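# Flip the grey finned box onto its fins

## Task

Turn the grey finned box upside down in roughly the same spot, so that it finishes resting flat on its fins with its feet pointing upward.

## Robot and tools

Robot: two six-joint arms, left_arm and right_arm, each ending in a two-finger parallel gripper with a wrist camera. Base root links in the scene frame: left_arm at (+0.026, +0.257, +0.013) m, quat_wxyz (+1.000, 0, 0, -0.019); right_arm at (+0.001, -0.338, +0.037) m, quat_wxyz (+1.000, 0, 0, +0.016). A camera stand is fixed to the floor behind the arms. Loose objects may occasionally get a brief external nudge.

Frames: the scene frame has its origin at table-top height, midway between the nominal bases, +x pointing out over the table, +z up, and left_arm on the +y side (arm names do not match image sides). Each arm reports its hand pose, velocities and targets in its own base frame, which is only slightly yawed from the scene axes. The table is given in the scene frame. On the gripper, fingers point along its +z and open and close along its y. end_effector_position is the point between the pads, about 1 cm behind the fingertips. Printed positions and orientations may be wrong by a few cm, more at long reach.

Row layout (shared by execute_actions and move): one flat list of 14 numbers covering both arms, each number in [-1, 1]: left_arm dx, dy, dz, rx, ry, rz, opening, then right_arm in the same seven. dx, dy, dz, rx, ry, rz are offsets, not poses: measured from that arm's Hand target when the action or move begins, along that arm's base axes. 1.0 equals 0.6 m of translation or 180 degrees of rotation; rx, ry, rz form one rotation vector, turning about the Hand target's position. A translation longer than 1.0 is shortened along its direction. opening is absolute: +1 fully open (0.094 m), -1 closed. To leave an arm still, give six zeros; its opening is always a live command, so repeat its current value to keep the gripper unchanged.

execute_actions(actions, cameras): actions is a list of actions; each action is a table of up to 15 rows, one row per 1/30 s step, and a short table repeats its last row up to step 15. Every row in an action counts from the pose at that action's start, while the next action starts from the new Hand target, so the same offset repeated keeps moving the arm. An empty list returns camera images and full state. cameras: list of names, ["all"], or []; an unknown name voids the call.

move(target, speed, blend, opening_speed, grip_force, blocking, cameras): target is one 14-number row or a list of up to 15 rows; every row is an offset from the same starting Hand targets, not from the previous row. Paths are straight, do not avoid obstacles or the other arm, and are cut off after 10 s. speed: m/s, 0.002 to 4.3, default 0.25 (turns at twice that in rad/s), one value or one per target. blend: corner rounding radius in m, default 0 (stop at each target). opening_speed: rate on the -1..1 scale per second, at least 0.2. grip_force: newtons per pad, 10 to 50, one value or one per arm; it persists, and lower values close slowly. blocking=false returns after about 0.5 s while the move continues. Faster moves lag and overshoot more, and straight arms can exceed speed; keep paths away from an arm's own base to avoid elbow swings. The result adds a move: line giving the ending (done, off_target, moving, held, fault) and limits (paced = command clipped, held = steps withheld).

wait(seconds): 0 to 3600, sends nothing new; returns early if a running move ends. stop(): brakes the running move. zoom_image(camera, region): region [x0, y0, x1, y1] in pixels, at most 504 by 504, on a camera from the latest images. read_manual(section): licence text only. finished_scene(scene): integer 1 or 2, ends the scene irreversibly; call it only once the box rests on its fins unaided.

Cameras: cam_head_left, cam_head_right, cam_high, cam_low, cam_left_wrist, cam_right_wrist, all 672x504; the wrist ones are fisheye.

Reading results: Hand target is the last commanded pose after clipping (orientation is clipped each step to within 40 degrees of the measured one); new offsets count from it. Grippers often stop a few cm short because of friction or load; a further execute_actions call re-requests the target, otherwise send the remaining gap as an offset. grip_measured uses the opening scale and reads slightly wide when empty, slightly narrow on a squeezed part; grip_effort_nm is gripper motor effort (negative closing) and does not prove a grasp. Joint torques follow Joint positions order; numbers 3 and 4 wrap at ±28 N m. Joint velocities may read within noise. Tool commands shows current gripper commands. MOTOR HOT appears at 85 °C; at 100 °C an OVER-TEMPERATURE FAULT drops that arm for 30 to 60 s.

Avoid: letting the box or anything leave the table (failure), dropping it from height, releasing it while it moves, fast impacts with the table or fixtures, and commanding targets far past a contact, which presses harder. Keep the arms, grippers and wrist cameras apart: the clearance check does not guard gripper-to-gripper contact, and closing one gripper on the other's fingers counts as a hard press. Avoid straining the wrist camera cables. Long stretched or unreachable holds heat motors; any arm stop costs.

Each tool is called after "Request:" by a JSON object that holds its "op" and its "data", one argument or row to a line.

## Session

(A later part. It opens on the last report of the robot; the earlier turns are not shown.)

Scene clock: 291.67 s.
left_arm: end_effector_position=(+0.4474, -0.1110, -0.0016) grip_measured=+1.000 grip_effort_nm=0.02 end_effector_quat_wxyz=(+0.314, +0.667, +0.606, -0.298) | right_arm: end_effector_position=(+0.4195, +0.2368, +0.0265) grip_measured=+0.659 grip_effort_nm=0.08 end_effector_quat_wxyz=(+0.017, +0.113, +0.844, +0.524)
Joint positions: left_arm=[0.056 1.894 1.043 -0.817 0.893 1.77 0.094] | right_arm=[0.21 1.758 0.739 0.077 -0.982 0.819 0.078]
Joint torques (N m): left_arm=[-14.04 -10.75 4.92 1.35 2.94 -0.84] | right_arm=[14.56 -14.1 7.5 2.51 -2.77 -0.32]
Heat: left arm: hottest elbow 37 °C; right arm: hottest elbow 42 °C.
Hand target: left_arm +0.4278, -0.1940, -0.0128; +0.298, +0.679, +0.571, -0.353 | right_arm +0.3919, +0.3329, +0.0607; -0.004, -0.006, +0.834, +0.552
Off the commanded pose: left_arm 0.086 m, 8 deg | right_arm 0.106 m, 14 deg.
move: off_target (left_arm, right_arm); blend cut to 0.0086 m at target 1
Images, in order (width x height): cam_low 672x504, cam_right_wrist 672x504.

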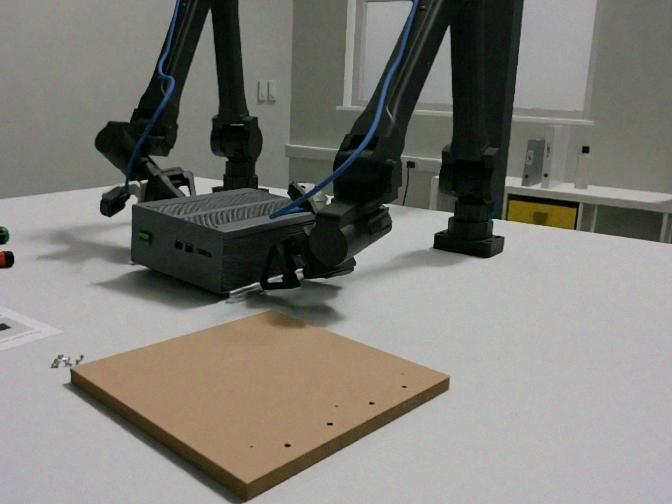

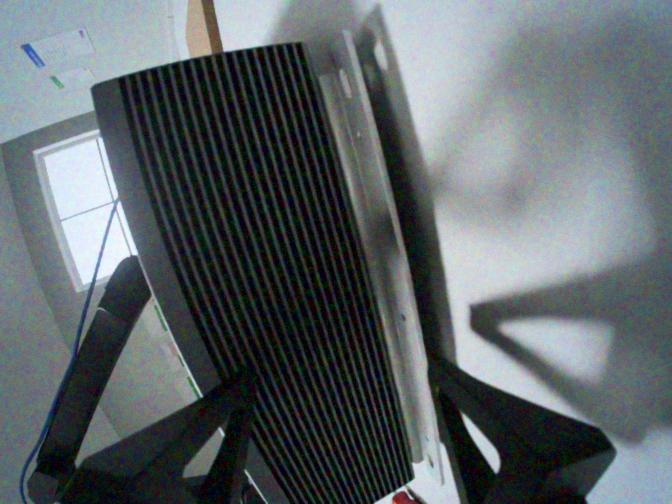

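Request:
{"op": "move", "data": {
  "target": [
    [0,0,0,0,0,0,1,-0.003,0.008,0.014,0,0,0,0.66]
  ],
  "speed": 0.03,
  "cameras": ["cam_right_wrist","cam_low"]
}}

Scene clock: 302.07 s.
left_arm: end_effector_position=(+0.4473, -0.1109, -0.0017) grip_measured=+1.000 grip_effort_nm=0.02 end_effector_quat_wxyz=(+0.314, +0.667, +0.606, -0.298) | right_arm: end_effector_position=(+0.4194, +0.2436, +0.0397) grip_measured=+0.659 grip_effort_nm=0.08 end_effector_quat_wxyz=(+0.021, +0.109, +0.842, +0.527)
Joint positions: left_arm=[0.056 1.894 1.043 -0.817 0.892 1.768 0.094] | right_arm=[0.225 1.726 0.739 0.077 -0.976 0.842 0.078]
Joint torques (N m): left_arm=[-13.98 -10.7 4.93 1.35 2.96 -0.83] | right_arm=[14.15 -13.04 7.95 2.02 -2.58 -0.38]
Heat: left arm: hottest wrist yaw 41 °C; right arm: hottest elbow 41 °C.
Hand target: left_arm +0.4278, -0.1940, -0.0128; +0.298, +0.679, +0.571, -0.352 | right_arm +0.3901, +0.3378, +0.0692; -0.004, -0.006, +0.834, +0.552
Off the commanded pose: left_arm 0.086 m, 8 deg | right_arm 0.103 m, 14 deg.
move: off_target (right_arm)
Images, in order (width x height): cam_low 672x504, cam_right_wrist 672x504.

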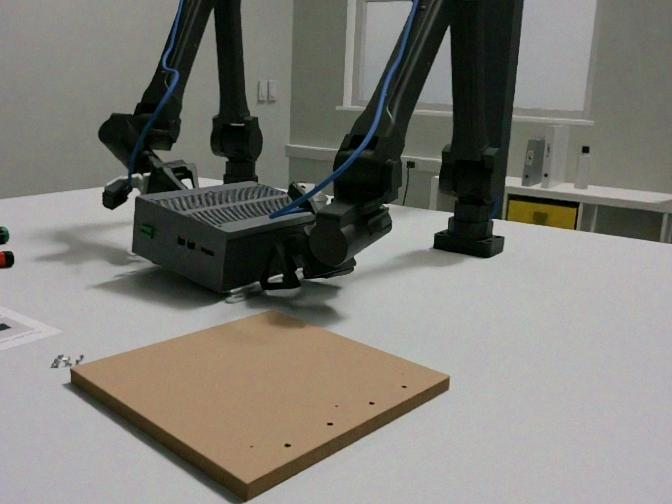

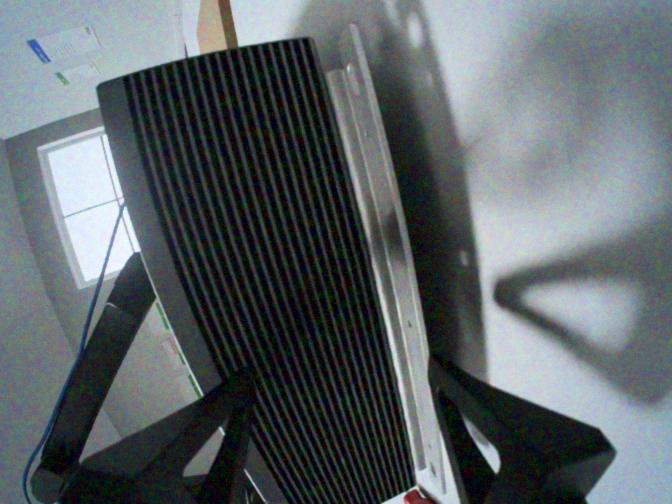

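Request:
{"op": "move", "data": {
  "target": [
    [0,0,0,0,0,0,1,-0.006,0.02,0.004,0,0,0,0.85]
  ],
  "speed": 0.03,
  "opening_speed": 0.3,
  "cameras": ["cam_right_wrist","cam_low"]
}}

Scene clock: 307.70 s.
left_arm: end_effector_position=(+0.4475, -0.1110, -0.0013) grip_measured=+1.000 grip_effort_nm=0.02 end_effector_quat_wxyz=(+0.314, +0.667, +0.606, -0.298) | right_arm: end_effector_position=(+0.4205, +0.2598, +0.0621) grip_measured=+0.847 grip_effort_nm=0.13 end_effector_quat_wxyz=(+0.033, +0.091, +0.837, +0.539)
Joint positions: left_arm=[0.056 1.893 1.043 -0.817 0.893 1.768 0.094] | right_arm=[0.259 1.688 0.744 0.11 -0.974 0.879 0.087]
Joint torques (N m): left_arm=[-13.98 -10.75 4.9 1.36 2.93 -0.82] | right_arm=[13.8 -10.46 7.84 2.03 -1.71 -0.33]
Heat: left arm: hottest wrist yaw 43 °C; right arm: hottest elbow 41 °C.
Hand target: left_arm +0.4278, -0.1940, -0.0129; +0.298, +0.679, +0.571, -0.353 | right_arm +0.3866, +0.3497, +0.0716; -0.004, -0.006, +0.834, +0.552
Off the commanded pose: left_arm 0.086 m, 8 deg | right_arm 0.097 m, 12 deg.
move: off_target (right_arm)
Images, in order (width x height): cam_low 672x504, cam_right_wrist 672x504.

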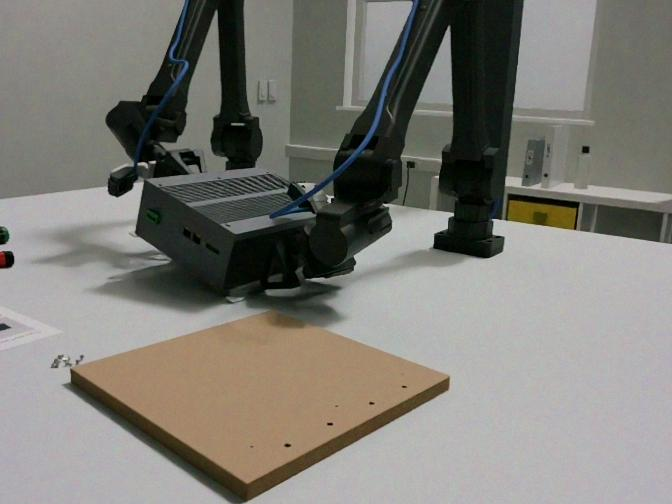

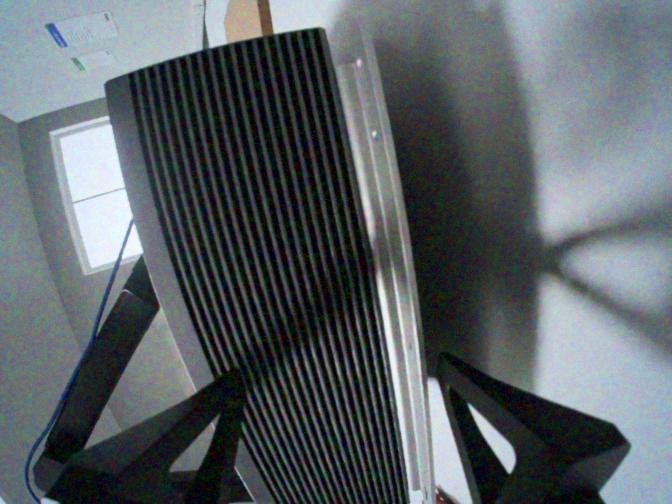

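Request:
{"op": "move", "data": {
  "target": [
    [0,0,0,0,0,0,1,-0.008,0.035,0.026,0,0,0,0.85]
  ],
  "speed": 0.03,
  "cameras": ["cam_right_wrist","cam_low"]
}}

Scene clock: 314.20 s.
left_arm: end_effector_position=(+0.4488, -0.1147, +0.0034) grip_measured=+1.000 grip_effort_nm=0.02 end_effector_quat_wxyz=(+0.316, +0.659, +0.612, -0.302) | right_arm: end_effector_position=(+0.4197, +0.2948, +0.0969) grip_measured=+0.848 grip_effort_nm=0.08 end_effector_quat_wxyz=(+0.041, +0.063, +0.830, +0.552)
Joint positions: left_arm=[0.05 1.885 1.043 -0.812 0.902 1.736 0.094] | right_arm=[0.333 1.637 0.776 0.126 -0.956 0.935 0.087]
Joint torques (N m): left_arm=[-13.68 -10.05 4.86 1.48 2.63 -0.54] | right_arm=[11.52 -7.82 7.9 1.63 -0.65 -0.3]
Heat: left arm: hottest wrist yaw 44 °C; right arm: hottest elbow 41 °C.
Hand target: left_arm +0.4278, -0.1941, -0.0129; +0.298, +0.679, +0.571, -0.353 | right_arm +0.3818, +0.3707, +0.0873; -0.004, -0.006, +0.834, +0.552
Off the commanded pose: left_arm 0.084 m, 8 deg | right_arm 0.085 m, 9 deg.
move: off_target (right_arm)
Images, in order (width x height): cam_low 672x504, cam_right_wrist 672x504.

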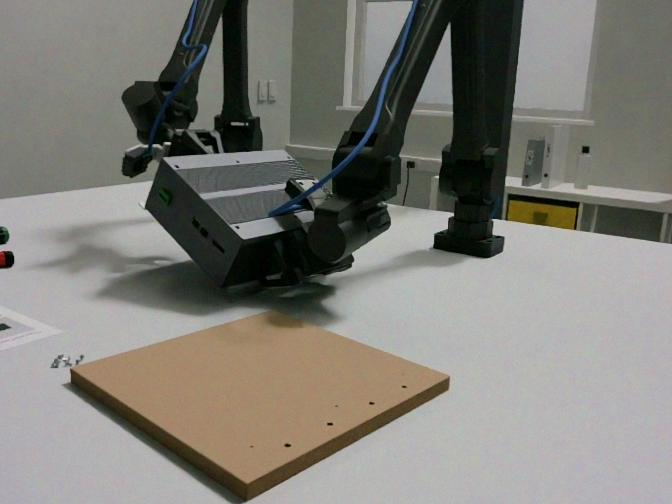

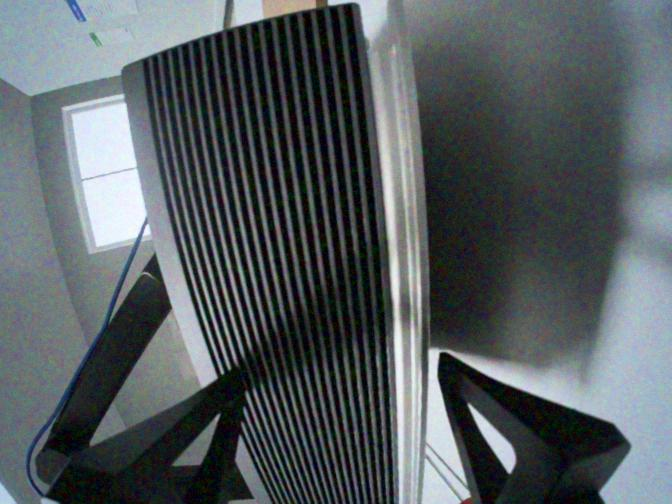

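Request:
{"op": "move", "data": {
  "target": [
    [0,0.0,0,0,0,0,1,0,0,0.022,0,0,0,0.66],
    [0.005,0.05,0,0,0,0.01,1,0.025,-0.055,0.08,0,0,-0.02,0.66]
  ],
  "speed": 0.03,
  "opening_speed": 0.4,
  "cameras": ["cam_right_wrist","cam_low"]
}}

Scene clock: 343.63 s.
left_arm: end_effector_position=(+0.4458, -0.1178, +0.0042) grip_measured=+1.000 grip_effort_nm=0.02 end_effector_quat_wxyz=(+0.320, +0.661, +0.604, -0.309) | right_arm: end_effector_position=(+0.4100, +0.2950, +0.1081) grip_measured=+0.661 grip_effort_nm=-0.03 end_effector_quat_wxyz=(+0.019, +0.081, +0.841, +0.535)
Joint positions: left_arm=[0.047 1.888 1.04 -0.821 0.919 1.756 0.094] | right_arm=[0.344 1.583 0.788 -0.005 -0.934 0.938 0.078]
Joint torques (N m): left_arm=[-8.59 -9.7 5.49 0.69 1.9 -0.36] | right_arm=[5.95 -12.22 9.28 1.4 -1.63 -0.27]
Heat: left arm: hottest wrist yaw 45 °C; right arm: hottest elbow 43 °C.
Hand target: left_arm +0.4308, -0.1641, -0.0128; +0.303, +0.670, +0.582, -0.348 | right_arm +0.3970, +0.3377, +0.1352; +0.014, +0.020, +0.833, +0.552
Off the commanded pose: left_arm 0.052 m, 6 deg | right_arm 0.052 m, 7 deg.
move: off_target (left_arm, right_arm)
Images, in order (width x height): cam_low 672x504, cam_right_wrist 672x504.

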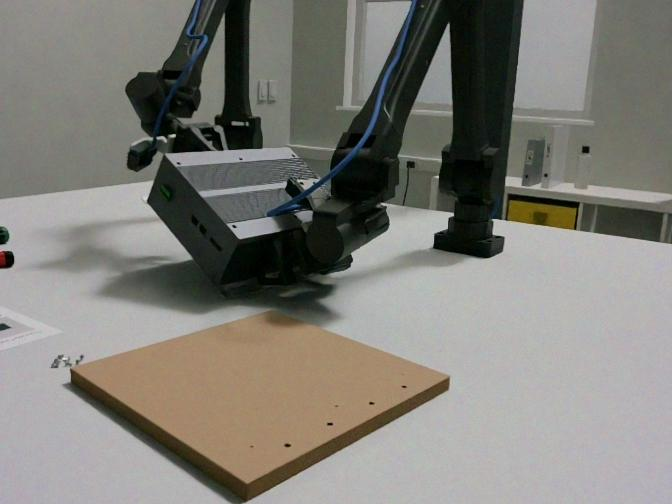

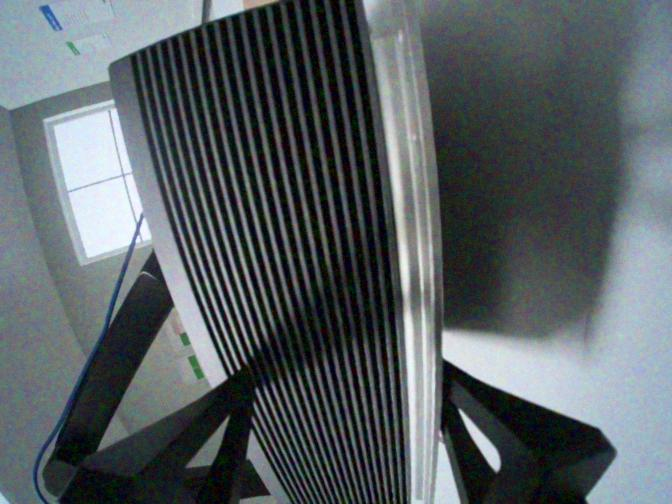

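Request:
{"op": "move", "data": {
  "target": [
    [0.006,0.025,0,0,0,0.008,1,0.008,-0.03,0.035,0,0,-0.008,0.66]
  ],
  "speed": 0.03
}}

Request:
{"op": "move", "data": {
  "target": [
    [0,0.0,0,0,0,0,1,-0.001,-0.022,-0.05,0,0,0,-0.97]
  ],
  "speed": 0.011,
  "opening_speed": 0.5,
  "cameras": ["cam_right_wrist","cam_low"]
}}

Scene clock: 364.40 s.
left_arm: end_effector_position=(+0.4433, -0.1218, +0.0032) grip_measured=+1.000 grip_effort_nm=0.02 end_effector_quat_wxyz=(+0.322, +0.658, +0.601, -0.319) | right_arm: end_effector_position=(+0.4001, +0.2920, +0.1124) grip_measured=+0.661 grip_effort_nm=-0.04 end_effector_quat_wxyz=(+0.000, +0.090, +0.845, +0.527)
Joint positions: left_arm=[0.043 1.896 1.04 -0.828 0.937 1.76 0.094] | right_arm=[0.344 1.554 0.788 -0.086 -0.938 0.932 0.078]
Joint torques (N m): left_arm=[-5.6 -10.17 5.81 0.75 1.2 -0.33] | right_arm=[3.08 -13.98 10.18 1.72 -1.83 -0.39]
Heat: left arm: hottest wrist yaw 42 °C; right arm: hottest elbow 43 °C.
Hand target: left_arm +0.4344, -0.1490, -0.0129; +0.307, +0.663, +0.590, -0.344 | right_arm +0.4017, +0.3197, +0.1563; +0.020, +0.030, +0.833, +0.552
Off the commanded pose: left_arm 0.033 m, 4 deg | right_arm 0.052 m, 8 deg.
move: off_target (left_arm, right_arm)

Scene clock: 367.87 s.
left_arm: end_effector_position=(+0.4427, -0.1222, +0.0003) grip_measured=+1.000 grip_effort_nm=0.02 end_effector_quat_wxyz=(+0.325, +0.664, +0.594, -0.318) | right_arm: end_effector_position=(+0.3959, +0.2871, +0.1057) grip_measured=-0.505 grip_effort_nm=-1.01 end_effector_quat_wxyz=(+0.010, +0.059, +0.844, +0.533)
Joint positions: left_arm=[0.042 1.904 1.04 -0.826 0.939 1.785 0.094] | right_arm=[0.331 1.566 0.772 -0.071 -0.968 0.853 0.023]
Joint torques (N m): left_arm=[-5.54 -10.7 5.85 0.61 1.1 -0.58] | right_arm=[2.37 -10.75 8.38 2.86 -1.35 0.05]
Heat: left arm: hottest wrist yaw 41 °C; right arm: hottest elbow 43 °C.
Hand target: left_arm +0.4344, -0.1490, -0.0129; +0.307, +0.663, +0.590, -0.344 | right_arm +0.4010, +0.3064, +0.1261; +0.020, +0.030, +0.833, +0.552
Off the commanded pose: left_arm 0.031 m, 4 deg | right_arm 0.029 m, 4 deg.
move: off_target (right_arm)
Images, in order (width x height): cam_low 672x504, cam_right_wrist 672x504.

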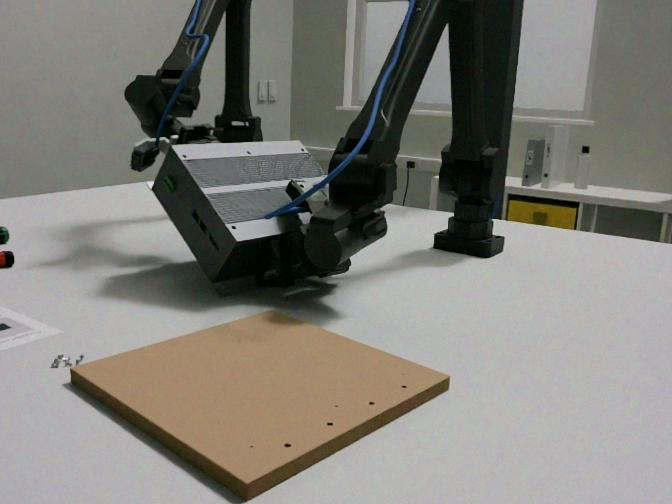

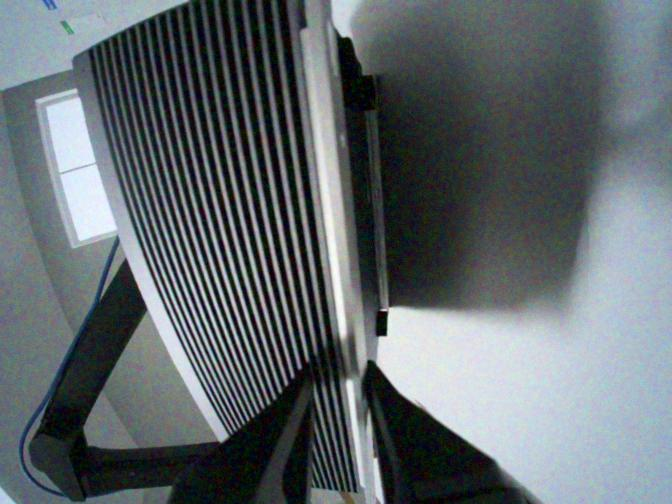

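Request:
{"op": "move", "data": {
  "target": [
    [0,0.05,0,0,0,0,1,0,-0.015,0.02,0,0,0,-0.97],
    [0,0.22,0.05,0,0,0,1,0,-0.015,0.02,0,0,0,-0.97],
    [-0.03,0.34,0.35,0,0,0,1,0,-0.015,0.02,0,0,0,-0.97]
  ],
  "speed": [0.03,0.1,0.2],
  "blend": 0.01,
  "cameras": ["cam_right_wrist","cam_low","cam_head_left"]
}}

Scene clock: 403.40 s.
left_arm: end_effector_position=(+0.4091, +0.0486, +0.1870) grip_measured=+1.000 grip_effort_nm=0.02 end_effector_quat_wxyz=(+0.274, +0.615, +0.671, -0.312) | right_arm: end_effector_position=(+0.3932, +0.2873, +0.1056) grip_measured=-0.509 grip_effort_nm=-1.04 end_effector_quat_wxyz=(+0.006, +0.054, +0.844, +0.534)
Joint positions: left_arm=[0.413 1.662 1.304 -1.663 0.755 2.078 0.094] | right_arm=[0.331 1.566 0.772 -0.082 -0.978 0.84 0.023]
Joint torques (N m): left_arm=[-0.32 -12.28 10.3 -0.72 0.42 -0.04] | right_arm=[-0.44 -13.8 8.91 1.21 -1.49 -0.1]
Heat: left arm: hottest elbow 36 °C; right arm: hottest elbow 42 °C.
Hand target: left_arm +0.4164, +0.0549, +0.1970; +0.307, +0.663, +0.590, -0.344 | right_arm +0.4010, +0.2976, +0.1383; +0.020, +0.030, +0.833, +0.552
Off the commanded pose: left_arm 0.014 m, 12 deg | right_arm 0.035 m, 4 deg.
joint sent to its limit (left arm) — joint 6 (wrist roll), upper limit. The joint targets are off in orientation, not in position.
move: off_target (left_arm, right_arm)
Images, in order (width x height): cam_head_left 672x504, cam_low 672x504, cam_right_wrist 672x504.

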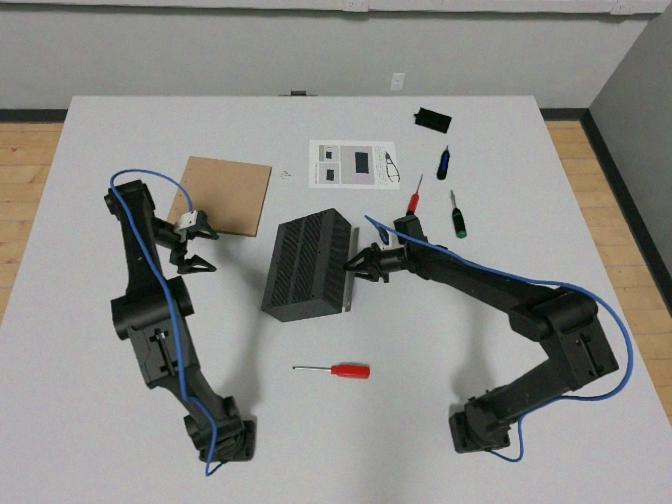

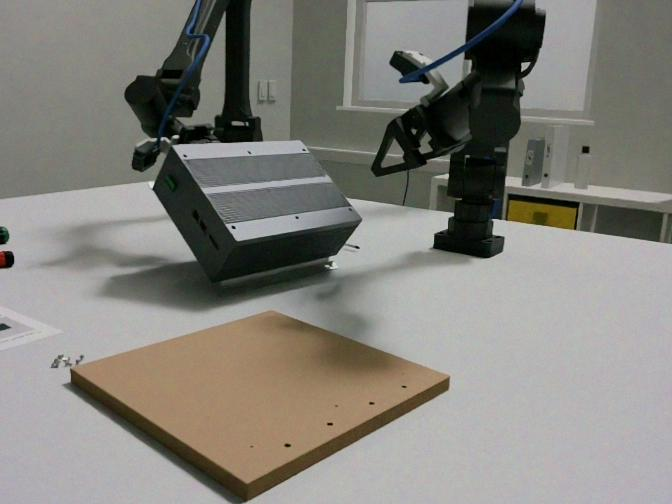

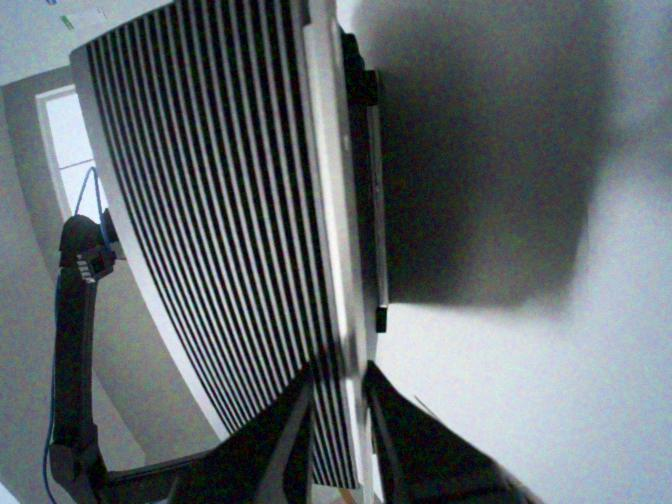

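Request:
{"op": "move", "data": {
  "target": [
    [0,0,0,0,0,0,1,0.0083,0.0678,0.05,-0.0827,0.0102,0,-0.97]
  ],
  "speed": 0.04,
  "cameras": ["cam_right_wrist","cam_low","cam_head_left"]
}}

Scene clock: 424.43 s.
left_arm: end_effector_position=(+0.4090, +0.0486, +0.1870) grip_measured=+1.000 grip_effort_nm=0.02 end_effector_quat_wxyz=(+0.274, +0.615, +0.671, -0.312) | right_arm: end_effector_position=(+0.4000, +0.3238, +0.1392) grip_measured=-0.507 grip_effort_nm=-1.04 end_effector_quat_wxyz=(-0.004, +0.062, +0.902, +0.427)
Joint positions: left_arm=[0.413 1.662 1.304 -1.663 0.755 2.078 0.094] | right_arm=[0.452 1.523 0.976 -0.488 -0.739 0.802 0.023]
Joint torques (N m): left_arm=[-0.32 -12.16 10.29 -0.77 0.43 -0.05] | right_arm=[0.44 -13.16 11.02 0.44 -0.69 -0.28]
Heat: left arm: hottest elbow 38 °C; right arm: hottest elbow 43 °C.
Hand target: left_arm +0.4164, +0.0549, +0.1970; +0.307, +0.663, +0.590, -0.344 | right_arm +0.4060, +0.3382, +0.1682; +0.011, +0.036, +0.898, +0.439
Off the commanded pose: left_arm 0.014 m, 12 deg | right_arm 0.033 m, 4 deg.
joint sent to its limit (left arm) — joint 6 (wrist roll), upper limit. The joint targets are off in orientation, not in position.
move: off_target (right_arm)
Images, in order (width x height): cam_head_left 672x504, cam_low 672x504, cam_right_wrist 672x504.

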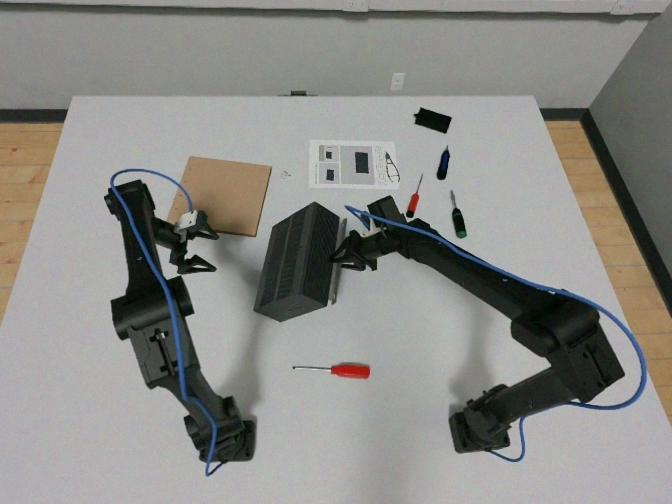

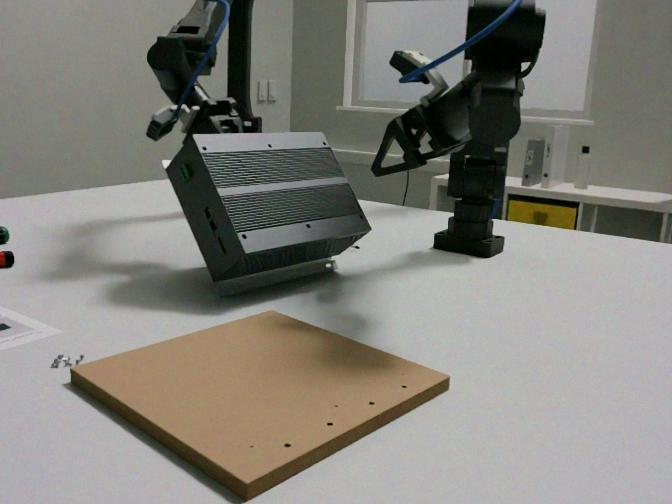

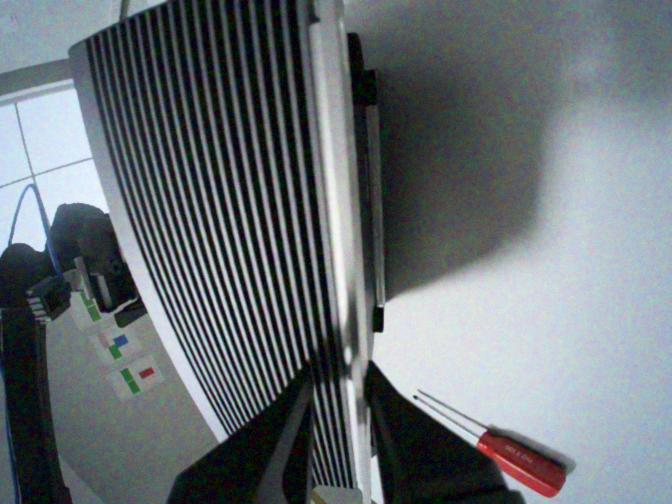

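Request:
{"op": "move", "data": {
  "target": [
    [0,0,0,0,0,0,1,0.0092,0.0744,0.032,-0.0827,0.0102,0,-0.97]
  ],
  "speed": 0.04,
  "cameras": ["cam_right_wrist","cam_low","cam_head_left"]
}}

Scene clock: 439.20 s.
left_arm: end_effector_position=(+0.4090, +0.0486, +0.1870) grip_measured=+1.000 grip_effort_nm=0.02 end_effector_quat_wxyz=(+0.274, +0.615, +0.671, -0.312) | right_arm: end_effector_position=(+0.4076, +0.3705, +0.1691) grip_measured=-0.862 grip_effort_nm=-1.02 end_effector_quat_wxyz=(-0.009, +0.064, +0.949, +0.308)
Joint positions: left_arm=[0.413 1.662 1.304 -1.663 0.755 2.078 0.094] | right_arm=[0.588 1.589 1.243 -0.823 -0.494 0.825 0.006]
Joint torques (N m): left_arm=[-0.38 -12.22 10.28 -0.75 0.42 -0.05] | right_arm=[0.44 -13.45 11.02 0.66 -0.56 -0.33]
Heat: left arm: hottest elbow 39 °C; right arm: hottest elbow 47 °C.
Hand target: left_arm +0.4164, +0.0549, +0.1970; +0.307, +0.663, +0.590, -0.344 | right_arm +0.4116, +0.3828, +0.1874; +0.001, +0.042, +0.947, +0.318
Off the commanded pose: left_arm 0.014 m, 12 deg | right_arm 0.022 m, 3 deg.
joint sent to its limit (left arm) — joint 6 (wrist roll), upper limit. The joint targets are off in orientation, not in position.
move: off_target (right_arm)
Images, in order (width x height): cam_head_left 672x504, cam_low 672x504, cam_right_wrist 672x504.

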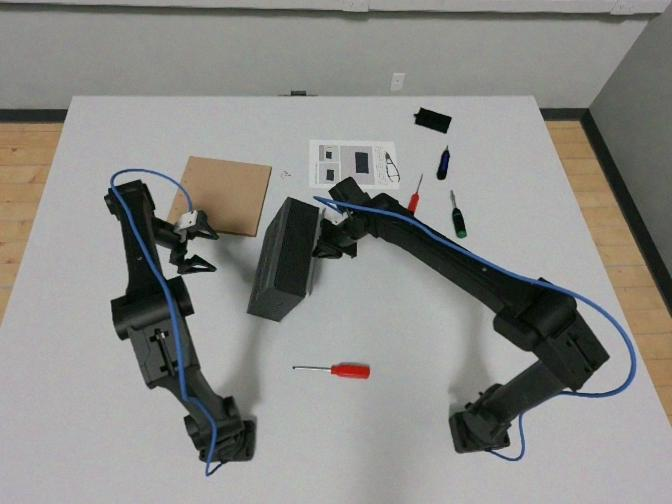

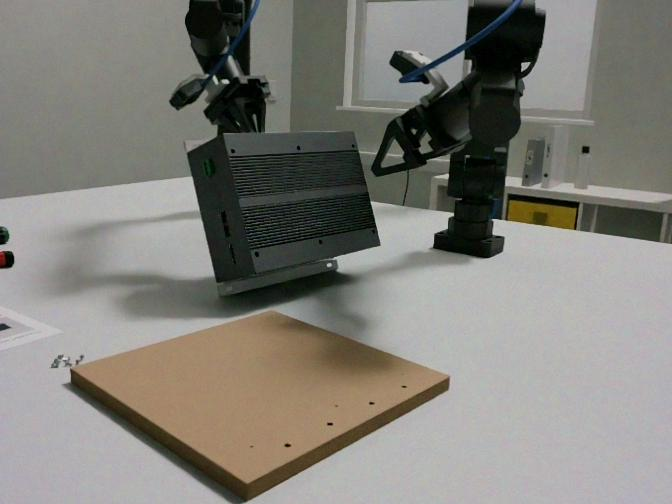

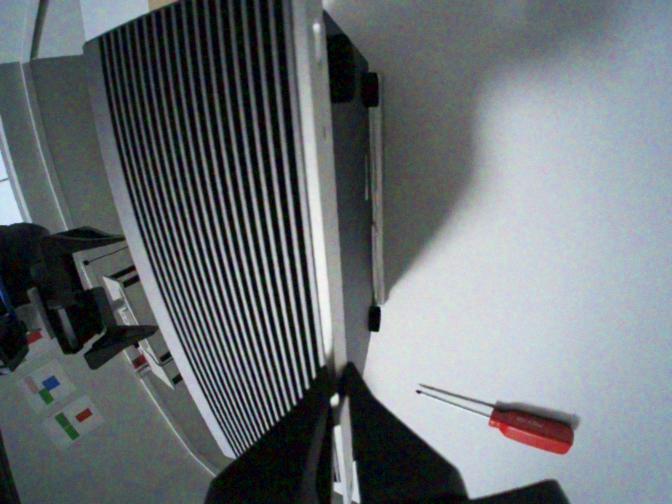

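Request:
{"op": "move", "data": {
  "target": [
    [0,0,0,0,0,0,1,0.0094,0.076,0.009,-0.0772,0.0095,0,-0.97]
  ],
  "speed": 0.04,
  "cameras": ["cam_low","cam_head_left"]
}}

Scene clock: 459.27 s.
left_arm: end_effector_position=(+0.4090, +0.0486, +0.1870) grip_measured=+1.000 grip_effort_nm=0.02 end_effector_quat_wxyz=(+0.274, +0.615, +0.671, -0.312) | right_arm: end_effector_position=(+0.4180, +0.4181, +0.1818) grip_measured=-0.863 grip_effort_nm=-1.04 end_effector_quat_wxyz=(-0.015, +0.071, +0.977, +0.200)
Joint positions: left_arm=[0.413 1.662 1.304 -1.663 0.755 2.078 0.094] | right_arm=[0.697 1.739 1.53 -1.095 -0.307 0.883 0.006]
Joint torques (N m): left_arm=[-0.32 -12.1 10.28 -0.76 0.44 -0.05] | right_arm=[0.38 -15.33 10.59 0.12 0.1 -0.4]
Heat: left arm: hottest elbow 40 °C; right arm: hottest elbow 47 °C.
Hand target: left_arm +0.4164, +0.0549, +0.1970; +0.307, +0.663, +0.590, -0.344 | right_arm +0.4172, +0.4285, +0.1928; -0.008, +0.046, +0.979, +0.201
Off the commanded pose: left_arm 0.014 m, 12 deg | right_arm 0.015 m, 3 deg.
joint sent to its limit (left arm) — joint 6 (wrist roll), upper limit. The joint targets are off in orientation, not in position.
move: off_target (right_arm)
Images, in order (width x height): cam_head_left 672x504, cam_low 672x504.

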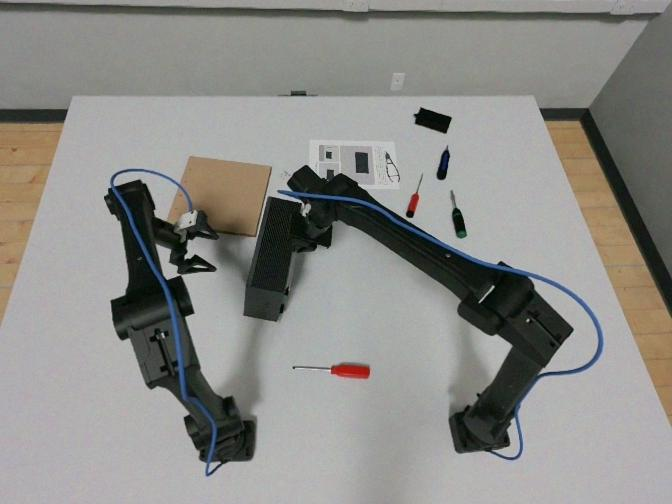

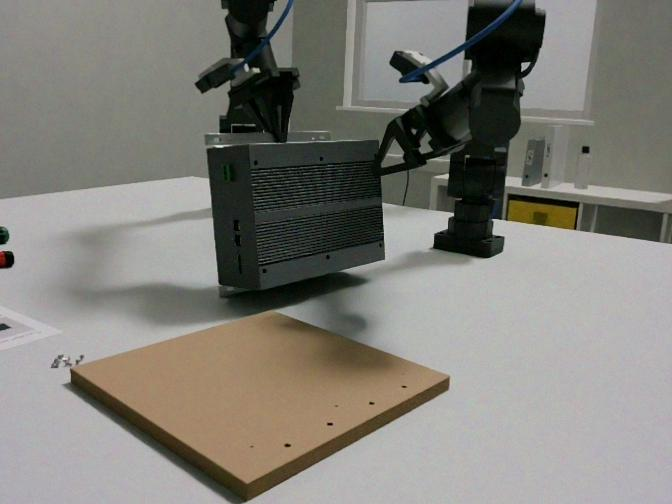

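Request:
{"op": "move", "data": {
  "target": [
    [0,0,0,0,0,0,1,0.0055,0.0447,-0.002,-0.0689,0.0085,0,-0.97]
  ],
  "speed": 0.02,
  "cameras": ["cam_low","cam_head_left","cam_high"]
}}

Scene clock: 477.17 s.
left_arm: end_effector_position=(+0.4090, +0.0486, +0.1870) grip_measured=+1.000 grip_effort_nm=0.02 end_effector_quat_wxyz=(+0.274, +0.615, +0.671, -0.312) | right_arm: end_effector_position=(+0.4261, +0.4521, +0.1837) grip_measured=-0.863 grip_effort_nm=-1.04 end_effector_quat_wxyz=(-0.018, +0.075, +0.992, +0.104)
Joint positions: left_arm=[0.413 1.662 1.304 -1.663 0.755 2.078 0.094] | right_arm=[0.77 1.898 1.794 -1.332 -0.165 0.933 0.006]
Joint torques (N m): left_arm=[-0.32 -12.1 10.29 -0.77 0.44 -0.05] | right_arm=[0.15 -17.9 9.91 -0.75 0.59 -0.45]
Heat: left arm: hottest elbow 41 °C; right arm: hottest elbow 47 °C.
Hand target: left_arm +0.4164, +0.0549, +0.1970; +0.307, +0.663, +0.590, -0.344 | right_arm +0.4205, +0.4552, +0.1915; -0.016, +0.049, +0.994, +0.093
Off the commanded pose: left_arm 0.014 m, 12 deg | right_arm 0.010 m, 3 deg.
joint sent to its limit (left arm) — joint 6 (wrist roll), upper limit. The joint targets are off in orientation, not in position.
move: off_target (right_arm)
Images, in order (width x height): cam_head_left 672x504, cam_high 672x504, cam_low 672x504.

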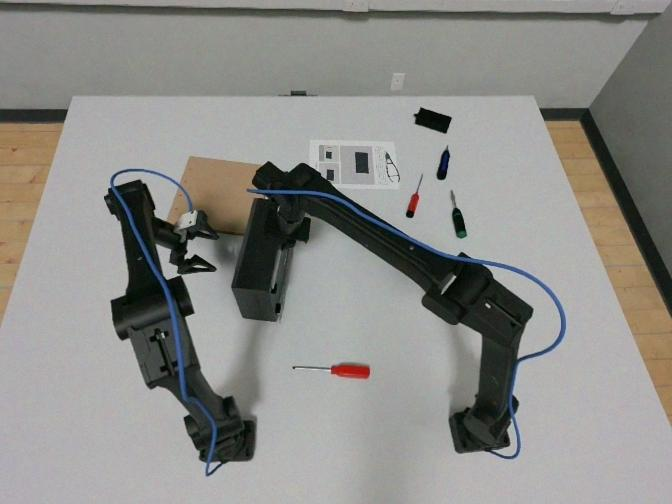

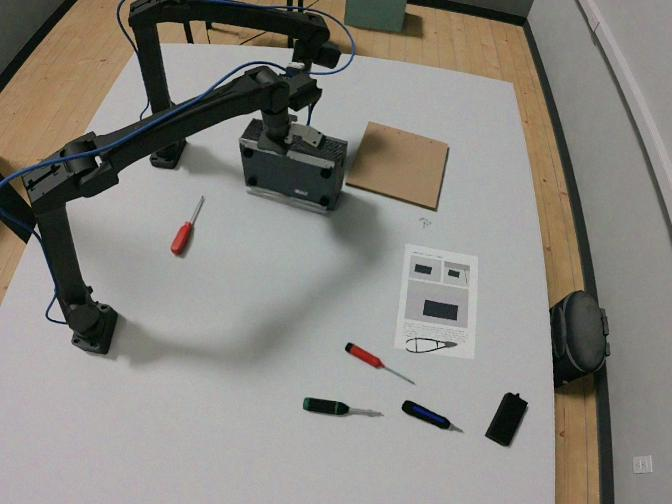

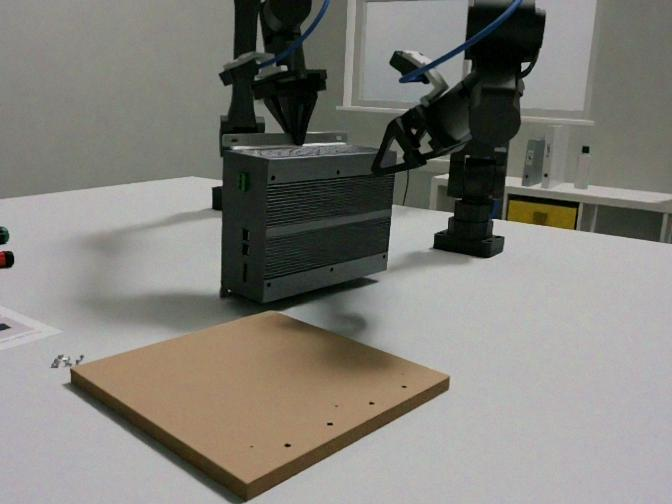

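Request:
{"op": "move", "data": {
  "target": [
    [0,0,0,0,0,0,1,0.002,0.022,-0.004,-0.0165,0.002,0,-0.97],
    [0,0,0,0,0,0,1,0.002,0.022,-0.018,-0.0165,0.002,0,-0.97]
  ],
  "speed": 0.02,
  "cameras": ["cam_low","cam_head_left"]
}}

Request:
{"op": "zoom_image", "data": {
  "camera": "cam_low",
  "region": [190, 100, 430, 330]
}}

Scene clock: 487.13 s.
left_arm: end_effector_position=(+0.4090, +0.0486, +0.1870) grip_measured=+1.000 grip_effort_nm=0.02 end_effector_quat_wxyz=(+0.274, +0.615, +0.671, -0.312) | right_arm: end_effector_position=(+0.4282, +0.4654, +0.1833) grip_measured=-0.863 grip_effort_nm=-1.04 end_effector_quat_wxyz=(-0.018, +0.079, +0.994, +0.080)
Joint positions: left_arm=[0.413 1.662 1.304 -1.663 0.755 2.078 0.094] | right_arm=[0.792 1.955 1.883 -1.4 -0.13 0.957 0.006]
Joint torques (N m): left_arm=[-0.32 -12.16 10.25 -0.75 0.42 -0.05] | right_arm=[0.32 -18.37 8.5 -0.21 0.55 -0.51]
Heat: left arm: hottest elbow 41 °C; right arm: hottest elbow 47 °C.
Hand target: left_arm +0.4164, +0.0549, +0.1970; +0.307, +0.663, +0.590, -0.344 | right_arm +0.4217, +0.4684, +0.1809; -0.018, +0.050, +0.996, +0.067
Off the commanded pose: left_arm 0.014 m, 12 deg | right_arm 0.008 m, 4 deg.
joint sent to its limit (left arm) — joint 6 (wrist roll), upper limit. The joint targets are off in orientation, not in position.
move: off_target (right_arm)
Images, in order (width x height): cam_head_left 672x504, cam_low 672x504.

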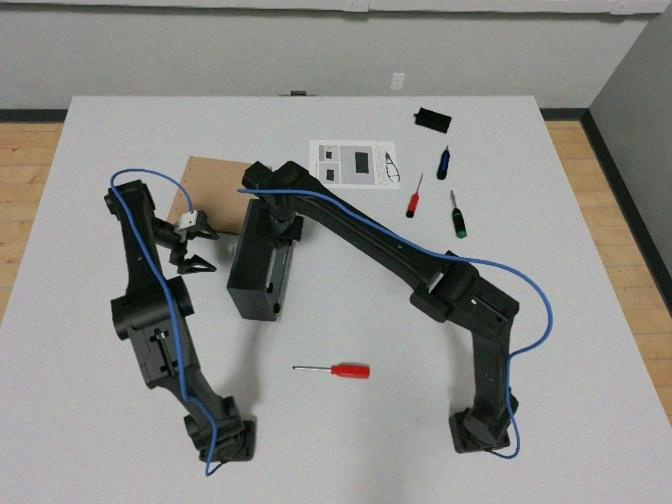

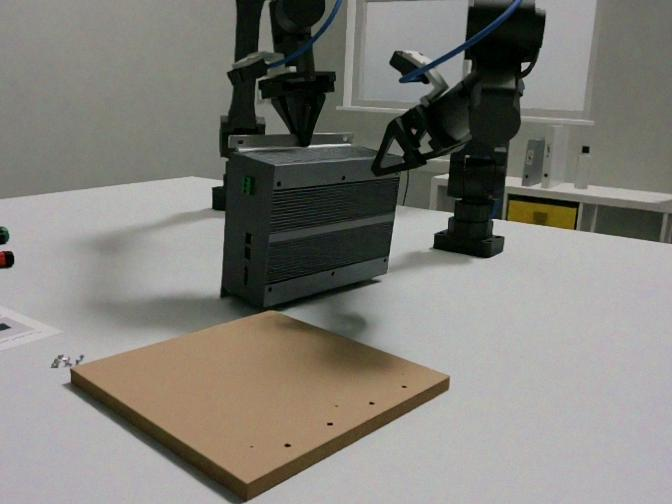

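Scaled by 2.100.

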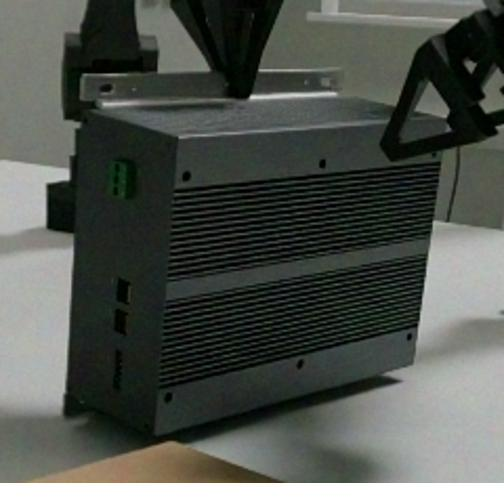

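Request:
{"op": "move", "data": {
  "target": [
    [0,0,0,0,0,0,1,0.002,0.025,-0.02,-0.012,0.002,0,-0.97]
  ],
  "speed": 0.02,
  "cameras": ["cam_low","cam_high"]
}}

Request:
{"op": "zoom_image", "data": {
  "camera": "cam_low",
  "region": [190, 100, 430, 330]
}}

Request:
{"op": "zoom_image", "data": {
  "camera": "cam_high",
  "region": [220, 80, 400, 230]
}}

Scene clock: 499.03 s.
left_arm: end_effector_position=(+0.4090, +0.0486, +0.1870) grip_measured=+1.000 grip_effort_nm=0.02 end_effector_quat_wxyz=(+0.274, +0.615, +0.671, -0.312) | right_arm: end_effector_position=(+0.4299, +0.4801, +0.1815) grip_measured=-0.855 grip_effort_nm=-1.05 end_effector_quat_wxyz=(-0.013, +0.082, +0.994, +0.069)
Joint positions: left_arm=[0.413 1.662 1.304 -1.663 0.755 2.078 0.094] | right_arm=[0.813 1.996 1.943 -1.425 -0.106 0.982 0.007]
Joint torques (N m): left_arm=[-0.26 -12.16 10.3 -0.76 0.44 -0.05] | right_arm=[0.32 -16.21 8.87 -0.28 0.55 -0.61]
Heat: left arm: hottest elbow 42 °C; right arm: hottest elbow 46 °C.
Hand target: left_arm +0.4164, +0.0549, +0.1970; +0.307, +0.663, +0.590, -0.344 | right_arm +0.4229, +0.4835, +0.1690; -0.020, +0.050, +0.997, +0.048
Off the commanded pose: left_arm 0.014 m, 12 deg | right_arm 0.015 m, 4 deg.
joint sent to its limit (left arm) — joint 6 (wrist roll), upper limit. The joint targets are off in orientation, not in position.
move: off_target (right_arm)
Images, in order (width x height): cam_high 672x504, cam_low 672x504.

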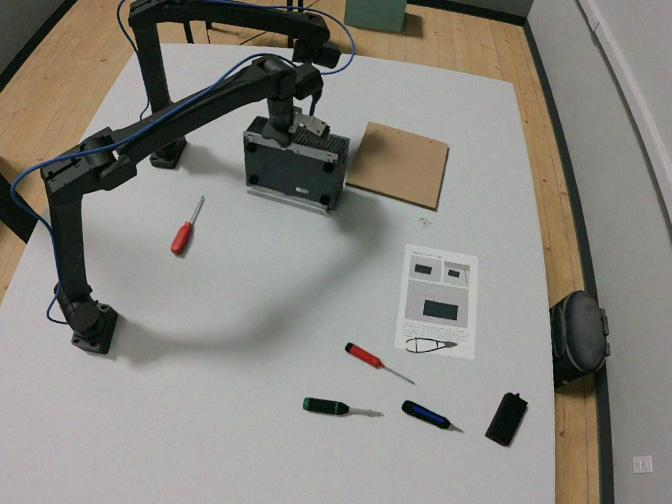

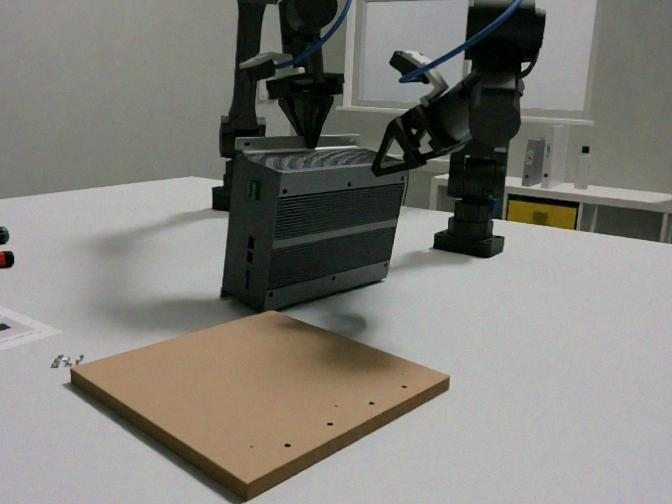

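Scaled by 2.100.

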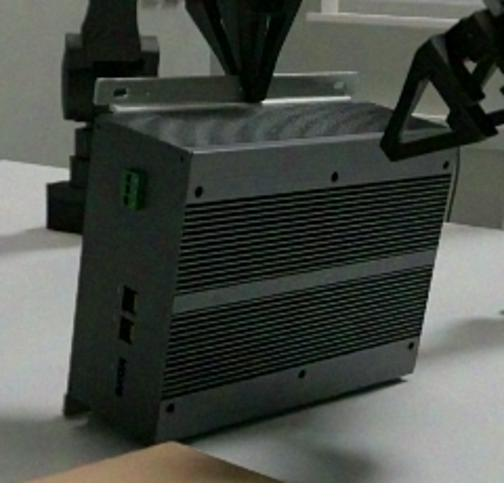

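Scaled by 2.800.

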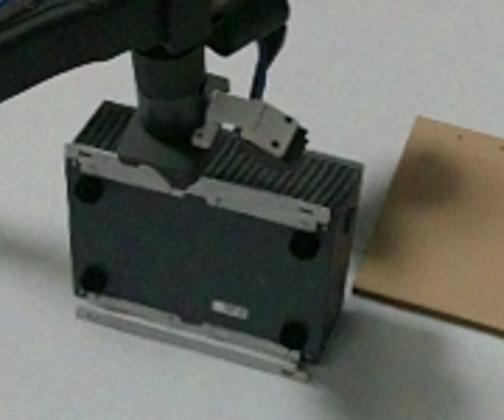

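Request:
{"op": "move", "data": {
  "target": [
    [0,0,0,0,0,0,1,0,-0.03,0.012,-0.02,0.0025,0.0,-0.97],
    [0,0,0,0,0,0,1,-0.04,-0.27,0.012,-0.02,0.0025,0.015,-0.97]
  ],
  "speed": 0.03,
  "blend": 0.01,
  "cameras": ["cam_low","cam_high","cam_head_left"]
}}

Request:
{"op": "zoom_image", "data": {
  "camera": "cam_low",
  "region": [130, 100, 430, 330]
}}

Scene clock: 542.37 s.
left_arm: end_effector_position=(+0.4090, +0.0486, +0.1870) grip_measured=+1.000 grip_effort_nm=0.02 end_effector_quat_wxyz=(+0.274, +0.615, +0.671, -0.312) | right_arm: end_effector_position=(+0.3862, +0.3496, +0.1782) grip_measured=-0.858 grip_effort_nm=-1.04 end_effector_quat_wxyz=(-0.022, +0.007, +0.999, +0.028)
Joint positions: left_arm=[0.413 1.662 1.304 -1.663 0.755 2.078 0.094] | right_arm=[0.713 1.717 1.534 -1.384 -0.071 0.728 0.007]
Joint torques (N m): left_arm=[-0.32 -12.22 10.25 -0.77 0.44 -0.05] | right_arm=[-5.07 -15.5 6.37 0.13 0.69 -0.16]
Heat: left arm: hottest elbow 42 °C; right arm: hottest elbow 46 °C.
Hand target: left_arm +0.4164, +0.0549, +0.1970; +0.307, +0.663, +0.590, -0.344 | right_arm +0.3988, +0.3215, +0.1762; -0.023, +0.028, +0.999, +0.016
Off the commanded pose: left_arm 0.014 m, 12 deg | right_arm 0.031 m, 3 deg.
joint sent to its limit (left arm) — joint 6 (wrist roll), upper limit. The joint targets are off in orientation, not in position.
move: off_target (right_arm)
Images, in order (width x height): cam_head_left 672x504, cam_high 672x504, cam_low 672x504.

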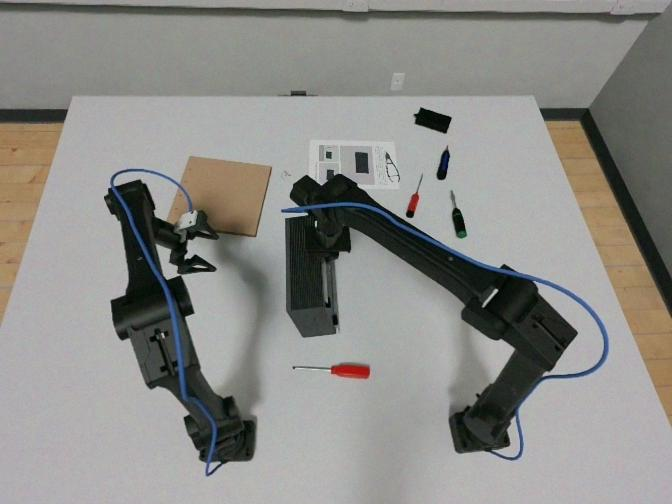

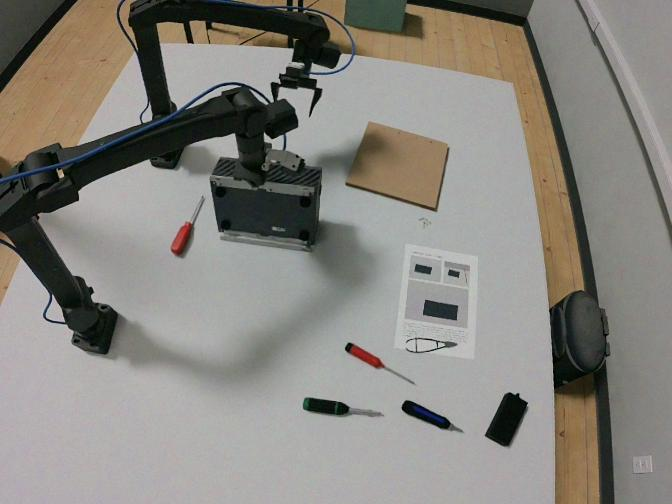

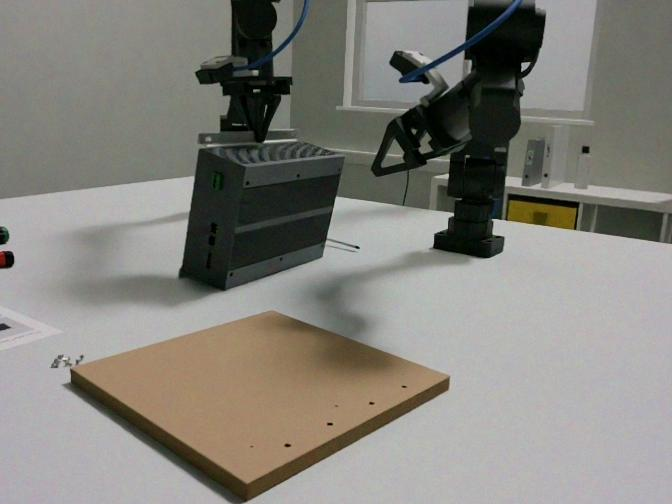

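Scaled by 1.680.

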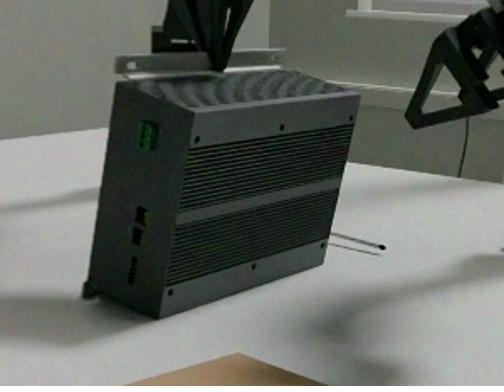

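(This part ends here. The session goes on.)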